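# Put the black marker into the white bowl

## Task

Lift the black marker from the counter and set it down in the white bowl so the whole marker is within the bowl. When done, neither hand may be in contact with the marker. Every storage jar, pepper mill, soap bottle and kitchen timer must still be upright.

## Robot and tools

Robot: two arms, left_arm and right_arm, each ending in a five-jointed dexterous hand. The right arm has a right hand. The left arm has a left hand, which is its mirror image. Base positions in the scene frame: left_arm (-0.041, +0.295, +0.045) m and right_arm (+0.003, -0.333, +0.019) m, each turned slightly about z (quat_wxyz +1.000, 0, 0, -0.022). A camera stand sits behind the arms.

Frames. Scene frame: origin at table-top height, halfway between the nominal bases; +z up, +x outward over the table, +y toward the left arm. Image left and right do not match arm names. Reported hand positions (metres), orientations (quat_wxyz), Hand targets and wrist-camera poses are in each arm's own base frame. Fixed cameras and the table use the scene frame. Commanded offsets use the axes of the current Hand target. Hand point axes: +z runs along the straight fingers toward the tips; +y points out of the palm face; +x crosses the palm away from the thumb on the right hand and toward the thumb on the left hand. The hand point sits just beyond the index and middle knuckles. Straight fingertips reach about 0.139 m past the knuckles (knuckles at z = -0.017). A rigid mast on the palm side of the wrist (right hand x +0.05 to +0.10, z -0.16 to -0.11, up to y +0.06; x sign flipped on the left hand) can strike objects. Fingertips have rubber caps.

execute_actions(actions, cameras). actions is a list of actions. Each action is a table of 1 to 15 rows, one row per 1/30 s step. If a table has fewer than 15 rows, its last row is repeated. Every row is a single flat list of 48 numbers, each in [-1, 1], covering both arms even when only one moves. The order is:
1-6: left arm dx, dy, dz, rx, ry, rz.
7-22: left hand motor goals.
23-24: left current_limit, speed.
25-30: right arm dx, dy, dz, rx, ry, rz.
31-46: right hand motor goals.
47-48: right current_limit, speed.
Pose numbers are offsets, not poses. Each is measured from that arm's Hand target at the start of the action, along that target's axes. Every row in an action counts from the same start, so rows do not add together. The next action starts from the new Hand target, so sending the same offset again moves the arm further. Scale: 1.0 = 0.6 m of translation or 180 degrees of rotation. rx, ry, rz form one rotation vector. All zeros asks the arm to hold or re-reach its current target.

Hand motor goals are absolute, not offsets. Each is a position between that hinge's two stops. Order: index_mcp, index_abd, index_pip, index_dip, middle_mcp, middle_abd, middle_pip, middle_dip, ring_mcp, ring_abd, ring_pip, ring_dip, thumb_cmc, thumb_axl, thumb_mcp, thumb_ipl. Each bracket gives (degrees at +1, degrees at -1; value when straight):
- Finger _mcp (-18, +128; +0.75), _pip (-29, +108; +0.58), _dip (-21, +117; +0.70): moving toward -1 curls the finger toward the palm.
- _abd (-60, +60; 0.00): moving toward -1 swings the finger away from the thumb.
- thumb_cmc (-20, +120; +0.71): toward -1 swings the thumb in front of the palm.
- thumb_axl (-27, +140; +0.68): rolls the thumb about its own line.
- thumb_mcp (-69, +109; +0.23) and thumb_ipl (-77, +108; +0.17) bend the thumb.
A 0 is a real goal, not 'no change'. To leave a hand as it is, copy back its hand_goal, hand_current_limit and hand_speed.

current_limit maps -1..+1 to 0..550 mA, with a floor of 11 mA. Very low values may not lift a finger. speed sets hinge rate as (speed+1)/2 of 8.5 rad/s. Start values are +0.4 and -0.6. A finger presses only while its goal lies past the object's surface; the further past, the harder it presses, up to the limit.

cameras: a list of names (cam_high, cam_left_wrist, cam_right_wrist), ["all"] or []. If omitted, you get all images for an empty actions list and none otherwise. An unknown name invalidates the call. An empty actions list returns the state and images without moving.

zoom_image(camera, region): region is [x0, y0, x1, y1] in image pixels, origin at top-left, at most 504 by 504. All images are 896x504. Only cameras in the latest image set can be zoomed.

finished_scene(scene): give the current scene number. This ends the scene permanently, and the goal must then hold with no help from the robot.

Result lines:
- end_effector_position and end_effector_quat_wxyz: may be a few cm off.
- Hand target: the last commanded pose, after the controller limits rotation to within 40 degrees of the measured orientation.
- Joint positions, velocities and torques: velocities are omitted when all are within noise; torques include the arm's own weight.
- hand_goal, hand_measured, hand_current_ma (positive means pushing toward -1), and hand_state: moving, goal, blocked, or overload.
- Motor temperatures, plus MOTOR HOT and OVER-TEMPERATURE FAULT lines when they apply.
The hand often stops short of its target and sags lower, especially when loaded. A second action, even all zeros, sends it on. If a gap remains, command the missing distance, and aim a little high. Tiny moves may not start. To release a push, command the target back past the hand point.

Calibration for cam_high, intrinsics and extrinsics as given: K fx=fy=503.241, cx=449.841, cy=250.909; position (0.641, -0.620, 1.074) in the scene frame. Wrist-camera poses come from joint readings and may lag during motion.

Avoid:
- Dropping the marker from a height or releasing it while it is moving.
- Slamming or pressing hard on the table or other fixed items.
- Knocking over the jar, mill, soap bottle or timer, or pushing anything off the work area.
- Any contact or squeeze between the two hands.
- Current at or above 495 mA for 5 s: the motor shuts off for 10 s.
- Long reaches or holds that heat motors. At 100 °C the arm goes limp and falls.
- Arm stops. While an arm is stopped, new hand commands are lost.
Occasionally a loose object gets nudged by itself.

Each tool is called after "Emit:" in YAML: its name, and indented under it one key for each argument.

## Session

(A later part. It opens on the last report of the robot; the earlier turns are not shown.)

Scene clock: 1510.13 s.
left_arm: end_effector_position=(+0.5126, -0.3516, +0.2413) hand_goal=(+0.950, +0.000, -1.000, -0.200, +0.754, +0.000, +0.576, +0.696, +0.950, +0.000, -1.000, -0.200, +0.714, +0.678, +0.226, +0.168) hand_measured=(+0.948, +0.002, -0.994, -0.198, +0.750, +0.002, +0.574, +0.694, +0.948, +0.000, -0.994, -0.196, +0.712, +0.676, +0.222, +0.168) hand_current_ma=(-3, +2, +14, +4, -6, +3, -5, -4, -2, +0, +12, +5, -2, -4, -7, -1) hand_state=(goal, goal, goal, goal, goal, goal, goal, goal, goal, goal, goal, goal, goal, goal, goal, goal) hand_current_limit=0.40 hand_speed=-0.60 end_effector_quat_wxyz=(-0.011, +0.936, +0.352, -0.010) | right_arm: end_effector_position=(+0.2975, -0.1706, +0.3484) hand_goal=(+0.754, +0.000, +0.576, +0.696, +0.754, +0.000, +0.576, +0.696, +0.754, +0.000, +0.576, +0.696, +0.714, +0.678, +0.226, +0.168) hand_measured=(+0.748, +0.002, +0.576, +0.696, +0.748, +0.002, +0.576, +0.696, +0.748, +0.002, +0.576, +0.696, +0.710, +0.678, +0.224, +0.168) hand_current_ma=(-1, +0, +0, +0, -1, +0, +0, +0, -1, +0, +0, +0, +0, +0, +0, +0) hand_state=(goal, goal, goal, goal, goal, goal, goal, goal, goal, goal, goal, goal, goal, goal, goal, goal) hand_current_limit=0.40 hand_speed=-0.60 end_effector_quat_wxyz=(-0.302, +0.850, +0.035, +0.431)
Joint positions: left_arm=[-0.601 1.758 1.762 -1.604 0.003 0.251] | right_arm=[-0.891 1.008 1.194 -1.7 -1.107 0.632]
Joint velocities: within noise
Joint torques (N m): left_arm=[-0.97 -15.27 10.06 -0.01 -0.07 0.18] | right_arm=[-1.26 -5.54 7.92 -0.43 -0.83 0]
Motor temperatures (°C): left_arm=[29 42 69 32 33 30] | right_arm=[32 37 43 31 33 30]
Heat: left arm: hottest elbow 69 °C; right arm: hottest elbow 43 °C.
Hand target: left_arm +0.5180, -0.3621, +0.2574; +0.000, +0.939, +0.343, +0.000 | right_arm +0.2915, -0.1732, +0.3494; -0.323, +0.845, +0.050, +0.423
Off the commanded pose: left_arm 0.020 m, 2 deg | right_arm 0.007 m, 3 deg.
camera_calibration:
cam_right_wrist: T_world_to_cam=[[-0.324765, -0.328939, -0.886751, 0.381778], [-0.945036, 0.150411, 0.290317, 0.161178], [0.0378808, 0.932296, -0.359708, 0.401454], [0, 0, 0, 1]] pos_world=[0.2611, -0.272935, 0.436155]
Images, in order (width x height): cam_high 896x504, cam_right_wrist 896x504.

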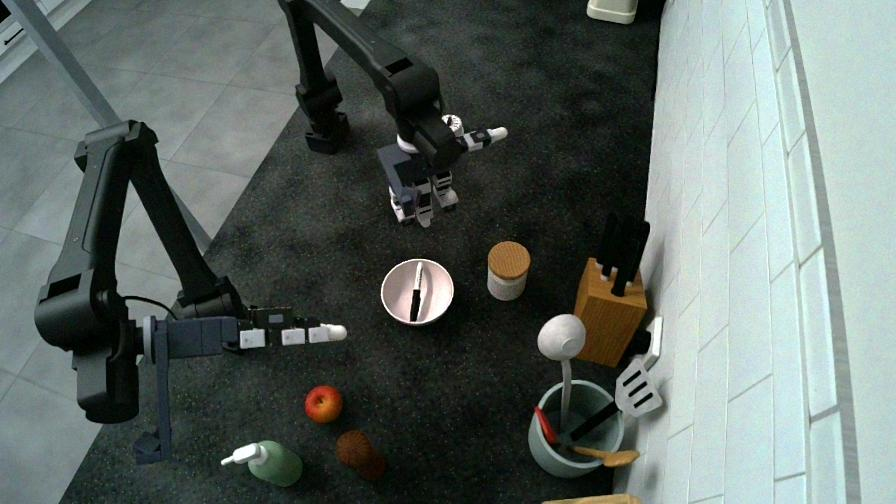

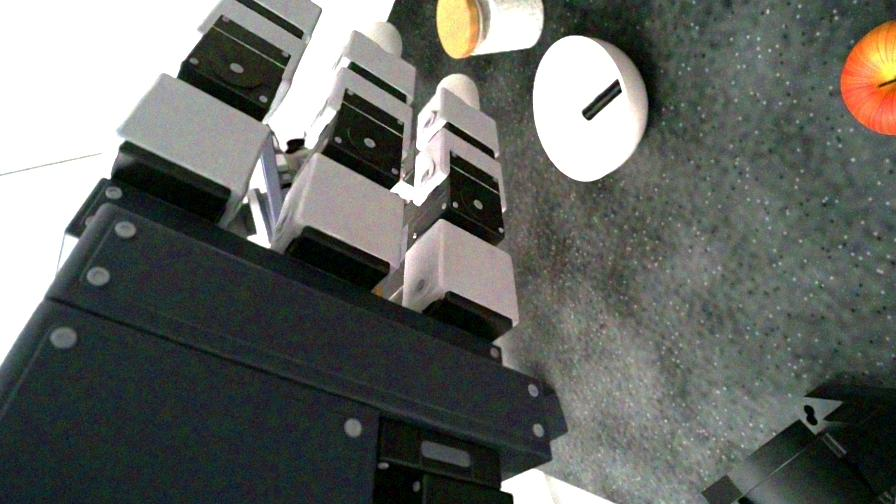

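Emit:
execute_actions:
  actions:
    - [[-0.0734,0.0822,0.129,0,0,0,0.95,0,-1,-0.2,0.754,0,0.576,0.696,0.95,0,-1,-0.2,0.714,0.678,0.226,0.168,0.4,-0.6,0,0,0,0,0,0,0.754,0,0.576,0.696,0.754,0,0.576,0.696,0.754,0,0.576,0.696,0.714,0.678,0.226,0.168,0.4,-0.6]]
  cameras: ["cam_high"]

Emit:
zoom_image:
  camera: "cam_high"
  region: [370, 225, 480, 335]

Scene clock: 1549.43 s.
left_arm: end_effector_position=(+0.5039, -0.4241, +0.1660) hand_goal=(+0.950, +0.000, -1.000, -0.200, +0.754, +0.000, +0.576, +0.696, +0.950, +0.000, -1.000, -0.200, +0.714, +0.678, +0.226, +0.168) hand_measured=(+0.948, +0.002, -0.994, -0.198, +0.752, +0.002, +0.574, +0.694, +0.948, +0.000, -0.994, -0.196, +0.714, +0.676, +0.222, +0.168) hand_current_ma=(-2, +2, +14, +4, -2, +2, -4, -4, -2, +0, +12, +5, -1, -4, -7, -1) hand_state=(goal, goal, goal, goal, goal, goal, goal, goal, goal, goal, goal, goal, goal, goal, goal, goal) hand_current_limit=0.40 hand_speed=-0.60 end_effector_quat_wxyz=(-0.017, +0.942, +0.335, -0.012) | right_arm: end_effector_position=(+0.2975, -0.1706, +0.3484) hand_goal=(+0.754, +0.000, +0.576, +0.696, +0.754, +0.000, +0.576, +0.696, +0.754, +0.000, +0.576, +0.696, +0.714, +0.678, +0.226, +0.168) hand_measured=(+0.748, +0.002, +0.576, +0.696, +0.748, +0.002, +0.576, +0.696, +0.748, +0.002, +0.576, +0.696, +0.710, +0.678, +0.224, +0.168) hand_current_ma=(-1, +0, +0, +0, -1, +0, +0, +0, -1, +0, +0, +0, +0, +0, +0, +0) hand_state=(goal, goal, goal, goal, goal, goal, goal, goal, goal, goal, goal, goal, goal, goal, goal, goal) hand_current_limit=0.40 hand_speed=-0.60 end_effector_quat_wxyz=(-0.302, +0.850, +0.035, +0.431)
Joint positions: left_arm=[-0.708 1.884 1.745 -1.474 0.005 0.18] | right_arm=[-0.891 1.008 1.194 -1.7 -1.107 0.632]
Joint torques (N m): left_arm=[0.79 -17.79 8.99 0.61 -0.14 0] | right_arm=[-1.03 -5.77 7.98 -0.5 -0.83 0]
Motor temperatures (°C): left_arm=[29 42 70 32 33 30] | right_arm=[32 37 43 31 33 30]
Heat: left arm: hottest elbow 70 °C; right arm: hottest elbow 43 °C.
Hand target: left_arm +0.5161, -0.4283, +0.1800; +0.000, +0.939, +0.343, +0.000 | right_arm +0.2915, -0.1732, +0.3494; -0.323, +0.845, +0.050, +0.423
Off the commanded pose: left_arm 0.019 m, 3 deg | right_arm 0.007 m, 3 deg.
joint sent to its limit (right arm) — joint 4 (wrist pitch), lower limit. The joint targets are off in position and orientation.
Images, in order (width x height): cam_high 896x504.

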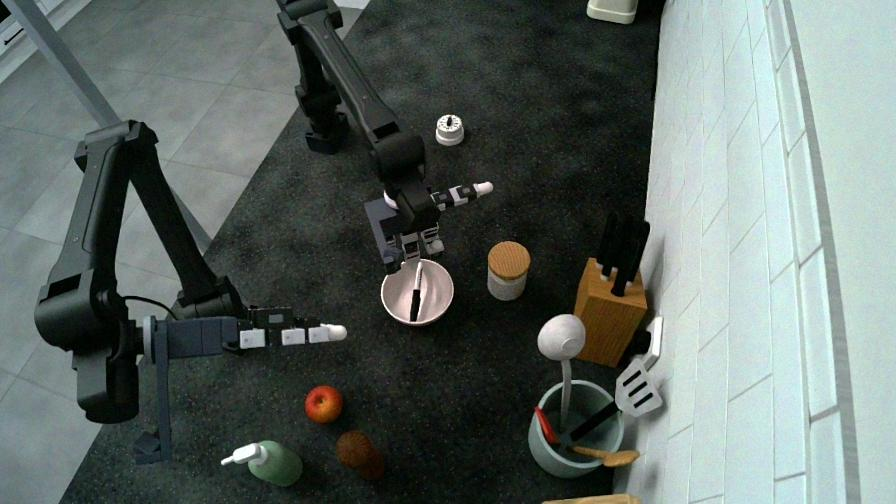

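Scaled by 4.582 from the camera's 896x504 image, which has a finer 1280x720 frame.

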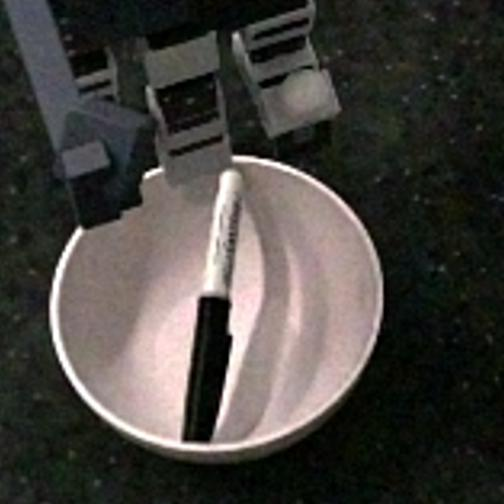

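Emit:
execute_actions:
  actions:
    - [[0,0,0.045,0,0,0,0.95,0,-1,-0.2,0.754,0,0.576,0.696,0.95,0,-1,-0.2,0.714,0.678,0.226,0.168,0.4,-0.6,0,0,0,0,0,0,0.754,0,0.576,0.696,0.754,0,0.576,0.696,0.754,0,0.576,0.696,0.714,0.678,0.226,0.168,0.4,-0.6]]
  cameras: ["cam_high"]

Emit:
zoom_image:
  camera: "cam_high"
  region: [370, 225, 480, 335]

Scene clock: 1557.87 s.
left_arm: end_effector_position=(+0.5079, -0.4273, +0.1550) hand_goal=(+0.950, +0.000, -1.000, -0.200, +0.754, +0.000, +0.576, +0.696, +0.950, +0.000, -1.000, -0.200, +0.714, +0.678, +0.226, +0.168) hand_measured=(+0.948, +0.002, -0.994, -0.198, +0.752, +0.002, +0.574, +0.694, +0.948, +0.000, -0.994, -0.196, +0.714, +0.676, +0.222, +0.168) hand_current_ma=(-2, +2, +14, +4, -2, +2, -4, -4, -2, +0, +12, +5, -1, -4, -7, -1) hand_state=(goal, goal, goal, goal, goal, goal, goal, goal, goal, goal, goal, goal, goal, goal, goal, goal) hand_current_limit=0.40 hand_speed=-0.60 end_effector_quat_wxyz=(-0.004, +0.942, +0.335, -0.005) | right_arm: end_effector_position=(+0.2975, -0.1706, +0.3484) hand_goal=(+0.754, +0.000, +0.576, +0.696, +0.754, +0.000, +0.576, +0.696, +0.754, +0.000, +0.576, +0.696, +0.714, +0.678, +0.226, +0.168) hand_measured=(+0.748, +0.002, +0.576, +0.696, +0.748, +0.002, +0.576, +0.696, +0.748, +0.002, +0.576, +0.696, +0.710, +0.678, +0.224, +0.168) hand_current_ma=(-1, +0, +0, +0, -1, +0, +0, +0, -1, +0, +0, +0, +0, +0, +0, +0) hand_state=(goal, goal, goal, goal, goal, goal, goal, goal, goal, goal, goal, goal, goal, goal, goal, goal) hand_current_limit=0.40 hand_speed=-0.60 end_effector_quat_wxyz=(-0.302, +0.850, +0.035, +0.431)
Joint positions: left_arm=[-0.708 1.884 1.709 -1.409 0.005 0.179] | right_arm=[-0.891 1.008 1.194 -1.7 -1.107 0.632]
Joint torques (N m): left_arm=[0.97 -16.32 7.6 0.84 -0.12 0.01] | right_arm=[-1.44 -5.71 7.95 -0.46 -0.82 0.02]
Motor temperatures (°C): left_arm=[29 43 69 32 33 30] | right_arm=[32 37 43 31 33 30]
Heat: left arm: hottest elbow 69 °C; right arm: hottest elbow 43 °C.
Hand target: left_arm +0.5161, -0.4283, +0.1530; +0.000, +0.939, +0.343, +0.000 | right_arm +0.2915, -0.1732, +0.3494; -0.323, +0.845, +0.050, +0.423
Off the commanded pose: left_arm 0.008 m, 1 deg | right_arm 0.007 m, 3 deg.
joint sent to its limit (right arm) — joint 4 (wrist pitch), lower limit. The joint targets are off in position and orientation.
Images, in order (width x height): cam_high 896x504.

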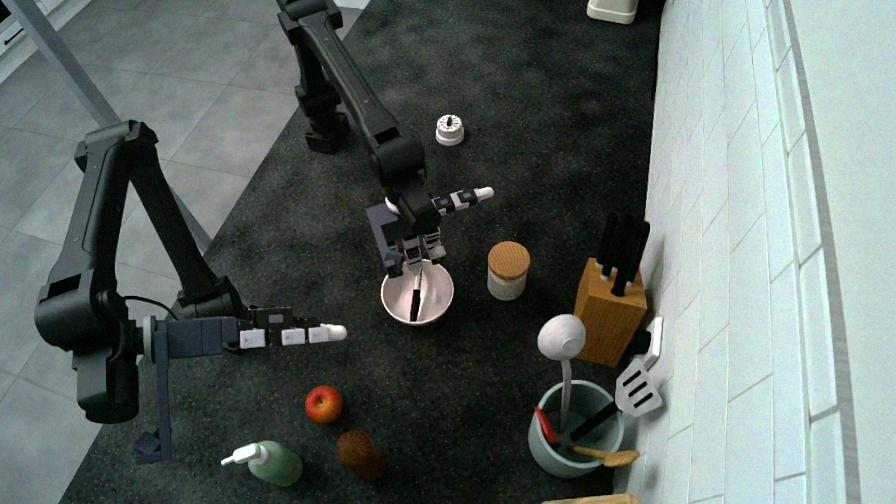

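Scaled by 4.582 from the camera's 896x504 image, which has a finer 1280x720 frame.

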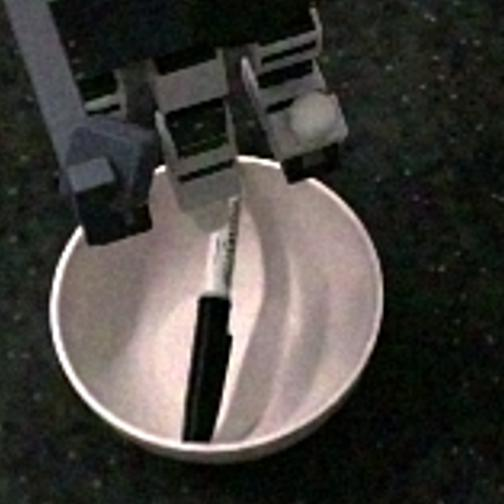

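Emit:
execute_actions:
  actions:
    - [[0.0081,-0.002,0.033,0,0,0,0.95,0,-1,-0.2,0.754,0,0.576,0.696,0.95,0,-1,-0.2,0.714,0.678,0.226,0.168,0.4,-0.6,0,0,0,0,0,0,0.754,0,0.576,0.696,0.754,0,0.576,0.696,0.754,0,0.576,0.696,0.714,0.678,0.226,0.168,0.4,-0.6]]
  cameras: ["cam_high","cam_right_wrist"]

Emit:
zoom_image:
  camera: "cam_high"
  region: [370, 225, 480, 335]

Emit:
zoom_image:
  camera: "cam_right_wrist"
  region: [440, 10, 680, 200]

Scene clock: 1566.23 s.
left_arm: end_effector_position=(+0.5105, -0.4241, +0.1396) hand_goal=(+0.950, +0.000, -1.000, -0.200, +0.754, +0.000, +0.576, +0.696, +0.950, +0.000, -1.000, -0.200, +0.714, +0.678, +0.226, +0.168) hand_measured=(+0.948, +0.002, -0.994, -0.198, +0.752, +0.002, +0.574, +0.694, +0.948, +0.000, -0.994, -0.196, +0.714, +0.676, +0.222, +0.168) hand_current_ma=(-2, +2, +14, +4, -2, +2, -4, -4, -2, +0, +12, +5, -1, -4, -7, -1) hand_state=(goal, goal, goal, goal, goal, goal, goal, goal, goal, goal, goal, goal, goal, goal, goal, goal) hand_current_limit=0.40 hand_speed=-0.60 end_effector_quat_wxyz=(-0.001, +0.941, +0.338, -0.003) | right_arm: end_effector_position=(+0.2975, -0.1706, +0.3484) hand_goal=(+0.754, +0.000, +0.576, +0.696, +0.754, +0.000, +0.576, +0.696, +0.754, +0.000, +0.576, +0.696, +0.714, +0.678, +0.226, +0.168) hand_measured=(+0.748, +0.002, +0.576, +0.696, +0.748, +0.002, +0.576, +0.696, +0.748, +0.002, +0.576, +0.696, +0.710, +0.678, +0.224, +0.168) hand_current_ma=(-1, +0, +0, +0, -1, +0, +0, +0, -1, +0, +0, +0, +0, +0, +0, +0) hand_state=(goal, goal, goal, goal, goal, goal, goal, goal, goal, goal, goal, goal, goal, goal, goal, goal) hand_current_limit=0.40 hand_speed=-0.60 end_effector_quat_wxyz=(-0.302, +0.850, +0.035, +0.431)
Joint positions: left_arm=[-0.702 1.887 1.671 -1.36 0.005 0.179] | right_arm=[-0.891 1.008 1.194 -1.7 -1.107 0.632]
Joint torques (N m): left_arm=[1.03 -15.38 7.56 0.65 -0.13 0.12] | right_arm=[-1.38 -5.66 7.92 -0.5 -0.85 0.01]
Motor temperatures (°C): left_arm=[29 43 67 32 33 30] | right_arm=[32 37 43 31 33 30]
Heat: left arm: hottest elbow 67 °C; right arm: hottest elbow 43 °C.
Hand target: left_arm +0.5191, -0.4243, +0.1332; +0.000, +0.939, +0.343, +0.000 | right_arm +0.2915, -0.1732, +0.3494; -0.323, +0.845, +0.050, +0.423
Off the commanded pose: left_arm 0.011 m, 1 deg | right_arm 0.007 m, 3 deg.
joint sent to its limit (right arm) — joint 4 (wrist pitch), lower limit. The joint targets are off in position and orientation.
camera_calibration:
cam_right_wrist: T_world_to_cam=[[-0.324765, -0.328939, -0.886751, 0.381778], [-0.945036, 0.150411, 0.290317, 0.161178], [0.0378808, 0.932296, -0.359708, 0.401454], [0, 0, 0, 1]] pos_world=[0.2611, -0.272935, 0.436155]
Images, in order (width x height): cam_high 896x504, cam_right_wrist 896x504.

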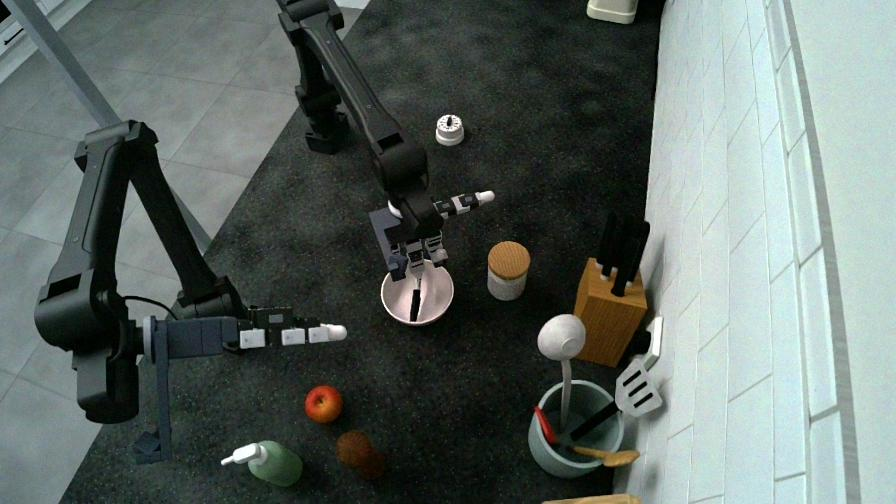

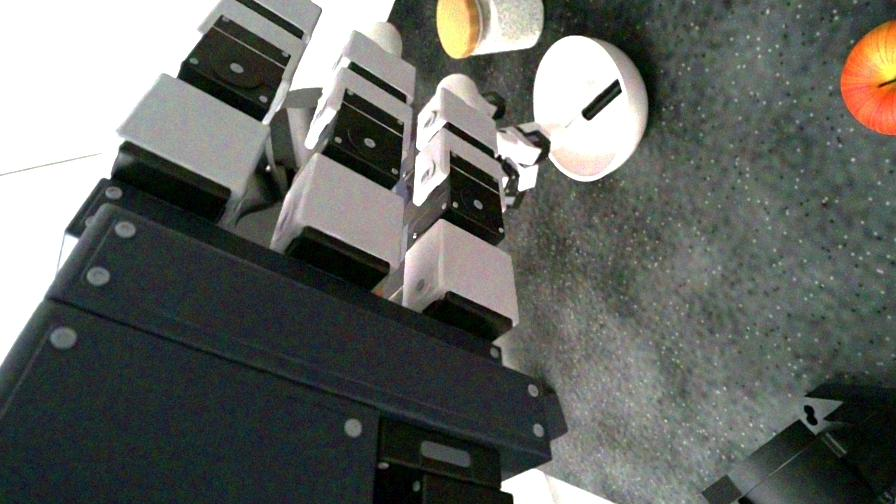

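Scaled by 4.582 from the camera's 896x504 image, which has a finer 1280x720 frame.

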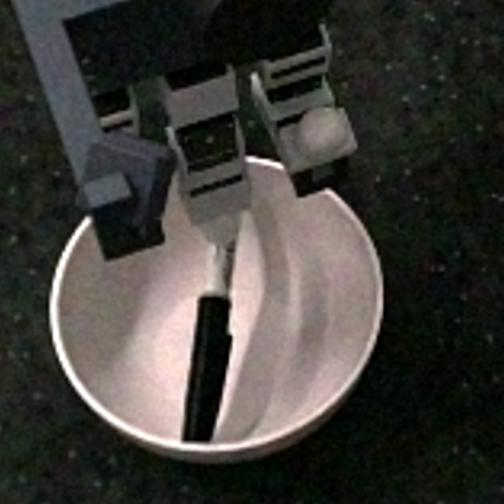

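Scaled by 2.100 from the camera's 896x504 image, which has a finer 1280x720 frame.

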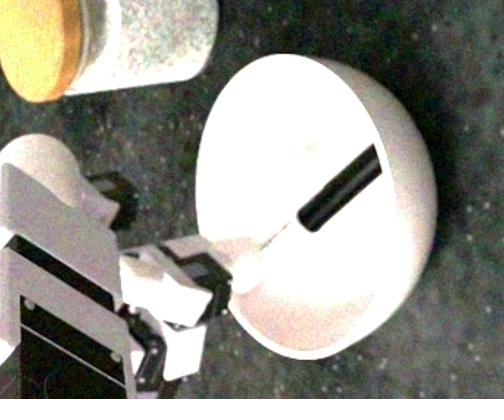

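Emit:
execute_actions:
  actions:
    - [[0.0021,-0.0026,0.033,0,0,0,0.95,0,-1,-0.2,0.754,0,0.576,0.696,0.95,0,-1,-0.2,0.714,0.678,0.226,0.168,0.4,-0.6,0,0,0,0,0,0,0.754,0,0.576,0.696,0.754,0,0.576,0.696,0.754,0,0.576,0.696,0.714,0.678,0.226,0.168,0.4,-0.6]]
  cameras: ["cam_high","cam_right_wrist"]

Emit:
zoom_image:
  camera: "cam_high"
  region: [370, 225, 480, 335]

Emit:
zoom_image:
  camera: "cam_right_wrist"
  region: [440, 10, 680, 200]

Scene clock: 1577.90 s.
left_arm: end_effector_position=(+0.5150, -0.4222, +0.1290) hand_goal=(+0.950, +0.000, -1.000, -0.200, +0.754, +0.000, +0.576, +0.696, +0.950, +0.000, -1.000, -0.200, +0.714, +0.678, +0.226, +0.168) hand_measured=(+0.948, +0.002, -0.994, -0.198, +0.750, +0.002, +0.574, +0.696, +0.948, +0.000, -0.994, -0.196, +0.714, +0.676, +0.222, +0.168) hand_current_ma=(-2, +2, +14, +4, -9, +2, -2, -1, -2, +0, +12, +5, -1, -4, -7, -1) hand_state=(goal, goal, goal, goal, goal, goal, goal, goal, goal, goal, goal, goal, goal, goal, goal, goal) hand_current_limit=0.40 hand_speed=-0.60 end_effector_quat_wxyz=(+0.005, +0.940, +0.340, +0.005) | right_arm: end_effector_position=(+0.2975, -0.1706, +0.3484) hand_goal=(+0.754, +0.000, +0.576, +0.696, +0.754, +0.000, +0.576, +0.696, +0.754, +0.000, +0.576, +0.696, +0.714, +0.678, +0.226, +0.168) hand_measured=(+0.748, +0.002, +0.576, +0.696, +0.748, +0.002, +0.576, +0.696, +0.748, +0.002, +0.576, +0.696, +0.710, +0.678, +0.224, +0.168) hand_current_ma=(-1, +0, +0, +0, -1, +0, +0, +0, -1, +0, +0, +0, +0, +0, +0, +0) hand_state=(goal, goal, goal, goal, goal, goal, goal, goal, goal, goal, goal, goal, goal, goal, goal, goal) hand_current_limit=0.40 hand_speed=-0.60 end_effector_quat_wxyz=(-0.302, +0.850, +0.035, +0.431)
Joint positions: left_arm=[-0.698 1.888 1.64 -1.309 -0.003 0.179] | right_arm=[-0.891 1.008 1.194 -1.7 -1.107 0.632]
Joint torques (N m): left_arm=[1.03 -15.44 6.89 0.64 -0.12 0.09] | right_arm=[-1.14 -5.77 7.98 -0.49 -0.83 0]
Motor temperatures (°C): left_arm=[29 43 65 32 33 30] | right_arm=[32 37 43 31 33 30]
Heat: left arm: hottest elbow 65 °C; right arm: hottest elbow 43 °C.
Hand target: left_arm +0.5190, -0.4223, +0.1134; +0.000, +0.939, +0.343, +0.000 | right_arm +0.2915, -0.1732, +0.3494; -0.323, +0.845, +0.050, +0.423
Off the commanded pose: left_arm 0.016 m, 1 deg | right_arm 0.007 m, 3 deg.
joint sent to its limit (right arm) — joint 4 (wrist pitch), lower limit. The joint targets are off in position and orientation.
camera_calibration:
cam_right_wrist: T_world_to_cam=[[-0.324765, -0.328939, -0.886751, 0.381778], [-0.945036, 0.150411, 0.290317, 0.161178], [0.0378808, 0.932296, -0.359708, 0.401454], [0, 0, 0, 1]] pos_world=[0.2611, -0.272935, 0.436155]
Images, in order (width x height): cam_high 896x504, cam_right_wrist 896x504.

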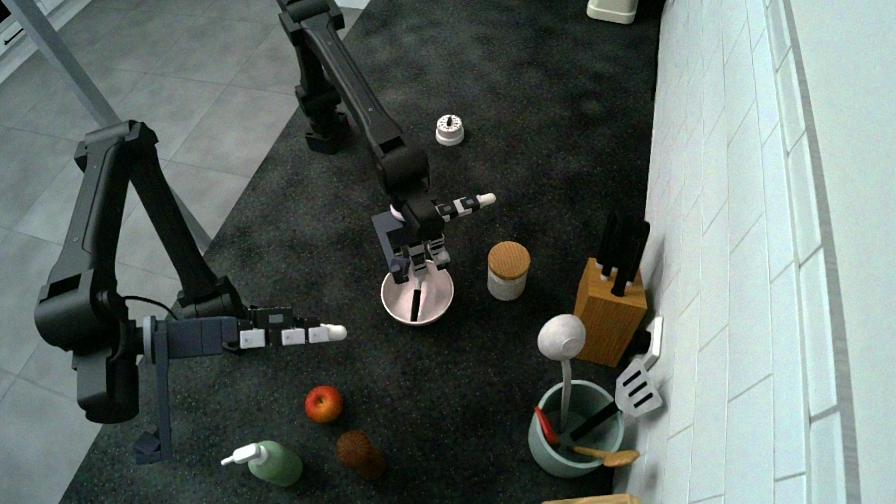

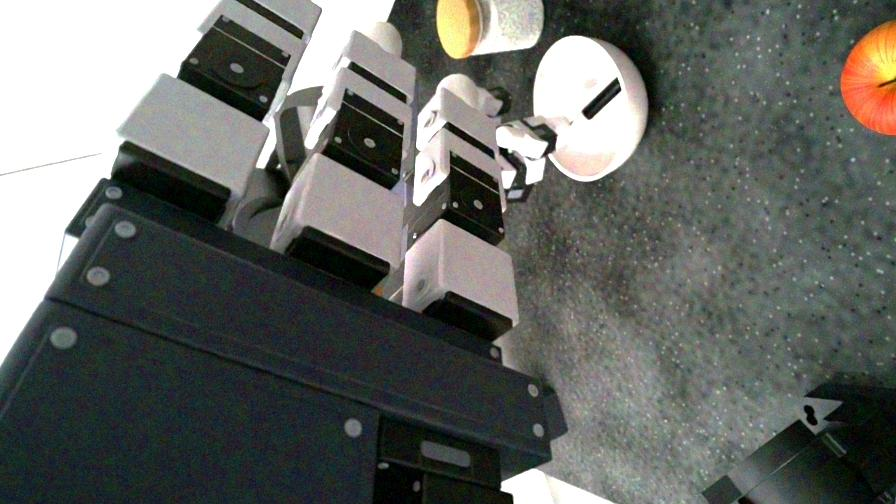

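Scaled by 4.582 from the camera's 896x504 image, which has a finer 1280x720 frame.

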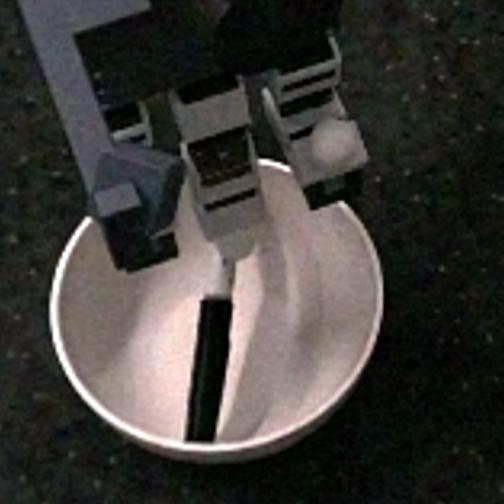

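Scaled by 2.100 from the camera's 896x504 image, which has a finer 1280x720 frame.

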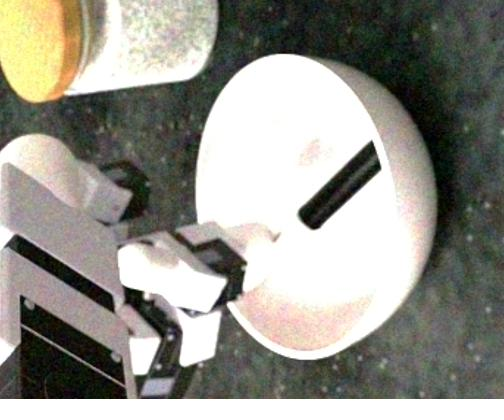

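Emit:
execute_actions:
  actions:
    - [[-0.0038,-0.0032,0.025,0,0,0,0.95,0,-1,-0.2,0.754,0,0.576,0.696,0.95,0,-1,-0.2,0.714,0.678,0.226,0.168,0.4,-0.6,0,0,0,0,0,0,0.754,0,0.576,0.696,0.754,0,0.576,0.696,0.754,0,0.576,0.696,0.714,0.678,0.226,0.168,0.4,-0.6]]
  cameras: ["cam_high","cam_right_wrist"]

Emit:
zoom_image:
  camera: "cam_high"
  region: [370, 225, 480, 335]

Emit:
zoom_image:
  camera: "cam_right_wrist"
  region: [440, 10, 680, 200]

Scene clock: 1608.50 s.
left_arm: end_effector_position=(+0.5132, -0.4184, +0.1071) hand_goal=(+0.950, +0.000, -1.000, -0.200, +0.754, +0.000, +0.576, +0.696, +0.950, +0.000, -1.000, -0.200, +0.714, +0.678, +0.226, +0.168) hand_measured=(+0.948, +0.002, -0.994, -0.198, +0.748, +0.004, +0.572, +0.694, +0.948, +0.000, -0.994, -0.196, +0.714, +0.676, +0.222, +0.168) hand_current_ma=(-2, +2, +14, +4, -14, +6, -8, -2, -2, +0, +12, +5, -1, -4, -7, -1) hand_state=(goal, goal, goal, goal, goal, goal, goal, goal, goal, goal, goal, goal, goal, goal, goal, goal) hand_current_limit=0.40 hand_speed=-0.60 end_effector_quat_wxyz=(+0.002, +0.939, +0.345, +0.000) | right_arm: end_effector_position=(+0.2975, -0.1706, +0.3484) hand_goal=(+0.754, +0.000, +0.576, +0.696, +0.754, +0.000, +0.576, +0.696, +0.754, +0.000, +0.576, +0.696, +0.714, +0.678, +0.226, +0.168) hand_measured=(+0.748, +0.002, +0.576, +0.696, +0.748, +0.002, +0.576, +0.696, +0.748, +0.002, +0.576, +0.696, +0.710, +0.678, +0.224, +0.168) hand_current_ma=(-1, +0, +0, +0, -1, +0, +0, +0, -1, +0, +0, +0, +0, +0, +0, +0) hand_state=(goal, goal, goal, goal, goal, goal, goal, goal, goal, goal, goal, goal, goal, goal, goal, goal) hand_current_limit=0.40 hand_speed=-0.60 end_effector_quat_wxyz=(-0.302, +0.850, +0.035, +0.431)
Joint positions: left_arm=[-0.695 1.901 1.602 -1.269 0.002 0.172] | right_arm=[-0.891 1.008 1.194 -1.7 -1.107 0.632]
Joint torques (N m): left_arm=[1.14 -15.79 7.34 0.54 0.03 0.08] | right_arm=[-1.2 -5.89 7.95 -0.46 -0.82 0.01]
Motor temperatures (°C): left_arm=[29 43 63 32 33 30] | right_arm=[32 37 43 31 33 30]
Heat: left arm: hottest elbow 63 °C; right arm: hottest elbow 43 °C.
Hand target: left_arm +0.5161, -0.4223, +0.0984; +0.000, +0.939, +0.343, +0.000 | right_arm +0.2915, -0.1732, +0.3494; -0.323, +0.845, +0.050, +0.423
Off the commanded pose: left_arm 0.010 m, 0 deg | right_arm 0.007 m, 3 deg.
joint sent to its limit (right arm) — joint 4 (wrist pitch), lower limit. The joint targets are off in position and orientation.
camera_calibration:
cam_right_wrist: T_world_to_cam=[[-0.324765, -0.328939, -0.886751, 0.381778], [-0.945036, 0.150411, 0.290317, 0.161178], [0.0378808, 0.932296, -0.359708, 0.401454], [0, 0, 0, 1]] pos_world=[0.2611, -0.272935, 0.436155]
Images, in order (width x height): cam_high 896x504, cam_right_wrist 896x504.

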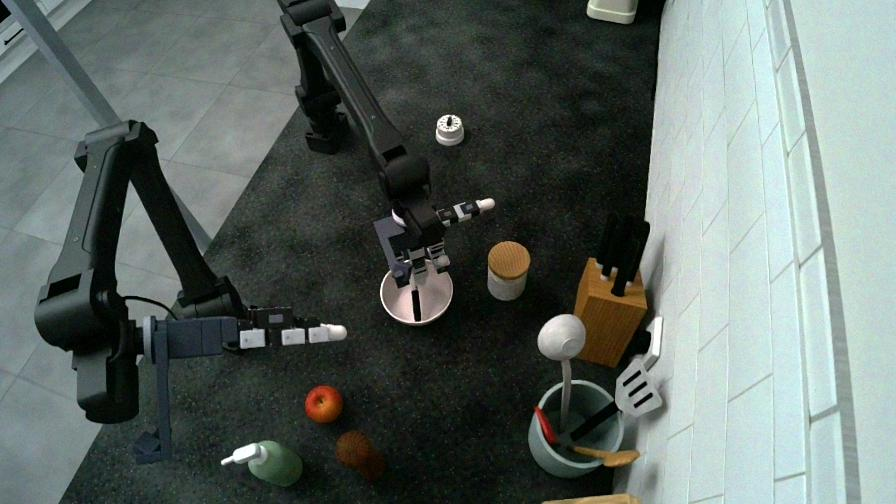

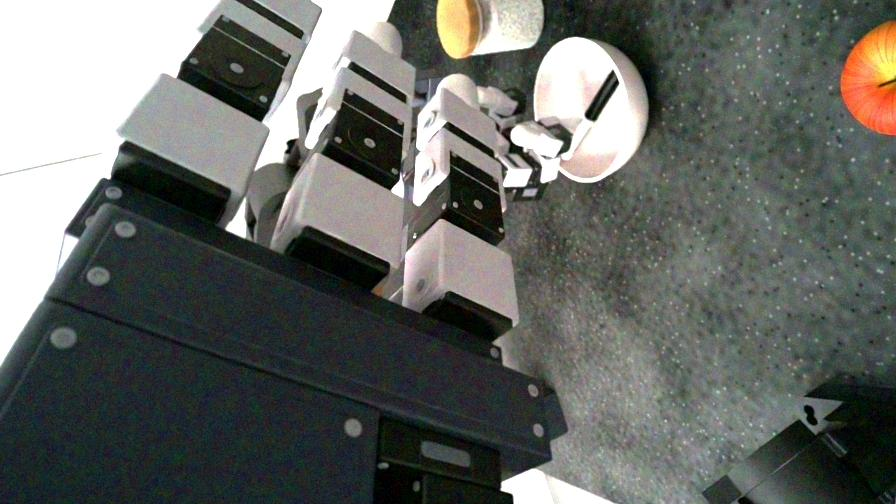

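Scaled by 4.582 from the camera's 896x504 image, which has a finer 1280x720 frame.

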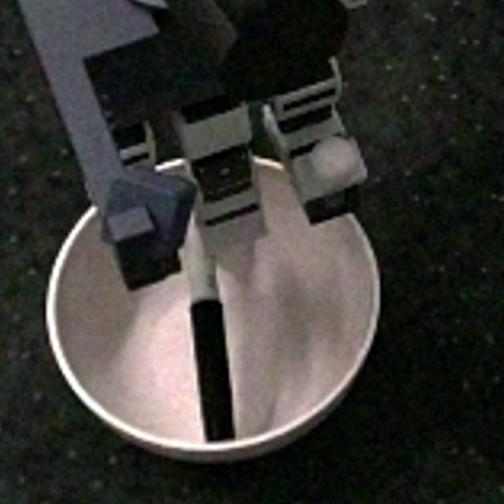

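Scaled by 2.100 from the camera's 896x504 image, which has a finer 1280x720 frame.

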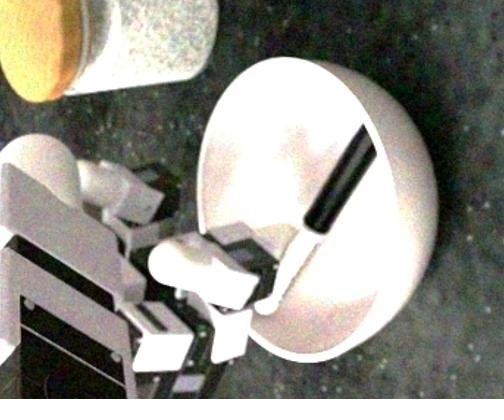

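Emit:
execute_actions:
  actions:
    - [[0,0,-0.1,0,0,0,0.95,0,-1,-0.2,0.754,0,0.576,0.696,0.95,0,-1,-0.2,0.714,0.678,0.226,0.168,0.4,-0.6,0,0,0,0,0,0,0.754,0,0.576,0.696,0.754,0,0.576,0.696,0.754,0,0.576,0.696,0.714,0.678,0.226,0.168,0.4,-0.6]]
    - [[0.0643,-0.0766,-0.1,0,0,0,0.95,0,-1,-0.2,0.754,0,0.576,0.696,0.95,0,-1,-0.2,0.714,0.678,0.226,0.168,0.4,-0.6,0,0,0,0,0,0,0.754,0,0.576,0.696,0.754,0,0.576,0.696,0.754,0,0.576,0.696,0.714,0.678,0.226,0.168,0.4,-0.6]]
  cameras: ["cam_high","cam_right_wrist"]

Emit:
zoom_image:
  camera: "cam_high"
  region: [370, 245, 460, 335]

Emit:
zoom_image:
  camera: "cam_right_wrist"
  region: [525, 75, 645, 195]

Scene clock: 1619.80 s.
left_arm: end_effector_position=(+0.5082, -0.3540, +0.2058) hand_goal=(+0.950, +0.000, -1.000, -0.200, +0.754, +0.000, +0.576, +0.696, +0.950, +0.000, -1.000, -0.200, +0.714, +0.678, +0.226, +0.168) hand_measured=(+0.948, +0.002, -0.994, -0.198, +0.750, +0.002, +0.572, +0.694, +0.950, +0.000, -0.994, -0.196, +0.712, +0.676, +0.222, +0.168) hand_current_ma=(-2, +2, +14, +4, -6, +3, -5, -2, -1, +0, +12, +5, -1, -4, -8, -1) hand_state=(goal, goal, goal, goal, goal, goal, goal, goal, goal, goal, goal, goal, goal, goal, goal, goal) hand_current_limit=0.40 hand_speed=-0.60 end_effector_quat_wxyz=(-0.009, +0.937, +0.350, -0.008) | right_arm: end_effector_position=(+0.2975, -0.1706, +0.3484) hand_goal=(+0.754, +0.000, +0.576, +0.696, +0.754, +0.000, +0.576, +0.696, +0.754, +0.000, +0.576, +0.696, +0.714, +0.678, +0.226, +0.168) hand_measured=(+0.748, +0.002, +0.576, +0.696, +0.748, +0.002, +0.576, +0.696, +0.748, +0.002, +0.576, +0.696, +0.710, +0.678, +0.224, +0.168) hand_current_ma=(-1, +0, +0, +0, -1, +0, +0, +0, -1, +0, +0, +0, +0, +0, +0, +0) hand_state=(goal, goal, goal, goal, goal, goal, goal, goal, goal, goal, goal, goal, goal, goal, goal, goal) hand_current_limit=0.40 hand_speed=-0.60 end_effector_quat_wxyz=(-0.302, +0.850, +0.035, +0.431)
Joint positions: left_arm=[-0.609 1.752 1.659 -1.501 0.003 0.248] | right_arm=[-0.891 1.008 1.194 -1.7 -1.107 0.632]
Joint torques (N m): left_arm=[-0.5 -14.62 10.33 0.09 -0.07 0.22] | right_arm=[-1.2 -5.66 7.95 -0.46 -0.83 0.01]
Motor temperatures (°C): left_arm=[29 42 63 32 33 30] | right_arm=[32 37 43 31 33 30]
Heat: left arm: hottest elbow 63 °C; right arm: hottest elbow 43 °C.
Hand target: left_arm +0.5160, -0.3622, +0.2184; +0.000, +0.939, +0.343, +0.000 | right_arm +0.2915, -0.1732, +0.3494; -0.323, +0.845, +0.050, +0.423
Off the commanded pose: left_arm 0.017 m, 2 deg | right_arm 0.007 m, 3 deg.
joint sent to its limit (right arm) — joint 4 (wrist pitch), lower limit. The joint targets are off in position and orientation.
camera_calibration:
cam_right_wrist: T_world_to_cam=[[-0.324765, -0.328939, -0.886751, 0.381778], [-0.945036, 0.150411, 0.290317, 0.161178], [0.0378808, 0.932296, -0.359708, 0.401454], [0, 0, 0, 1]] pos_world=[0.2611, -0.272935, 0.436155]
Images, in order (width x height): cam_high 896x504, cam_right_wrist 896x504.

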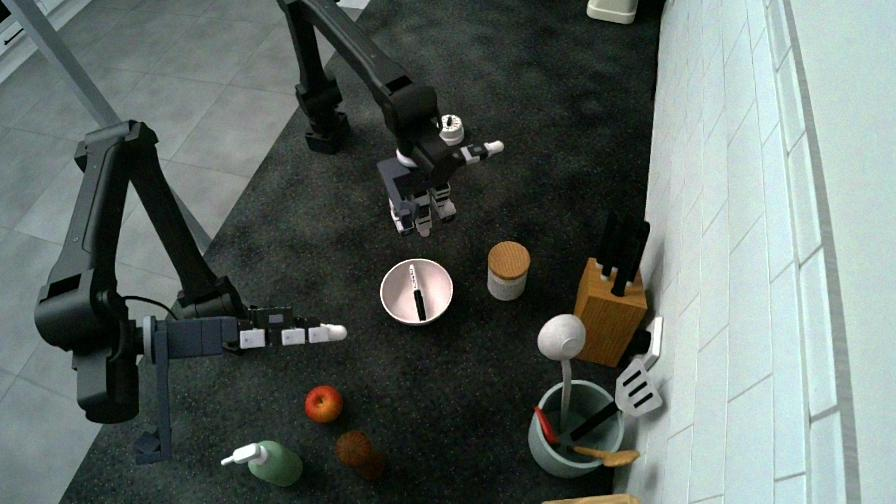

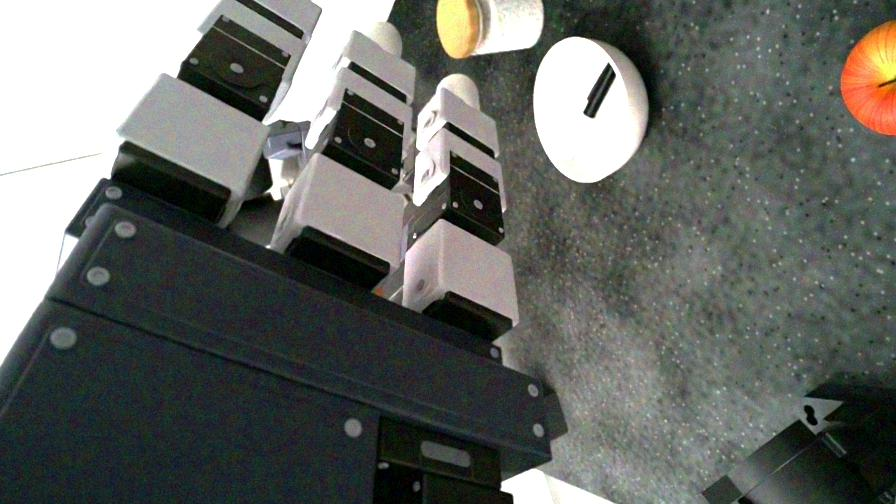

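Scaled by 5.600 from the camera's 896x504 image, which has a finer 1280x720 frame.

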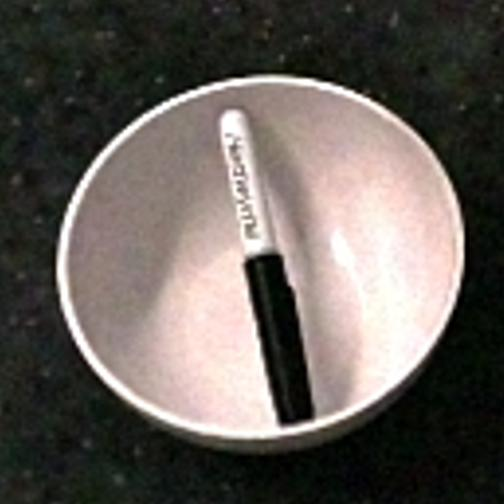

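Scaled by 4.200 from the camera's 896x504 image, which has a finer 1280x720 frame.

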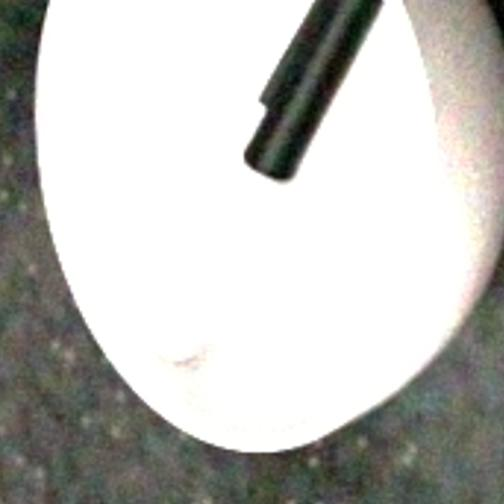

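Emit:
finished_scene:
  scene: 3

The scene is finished: the task was done.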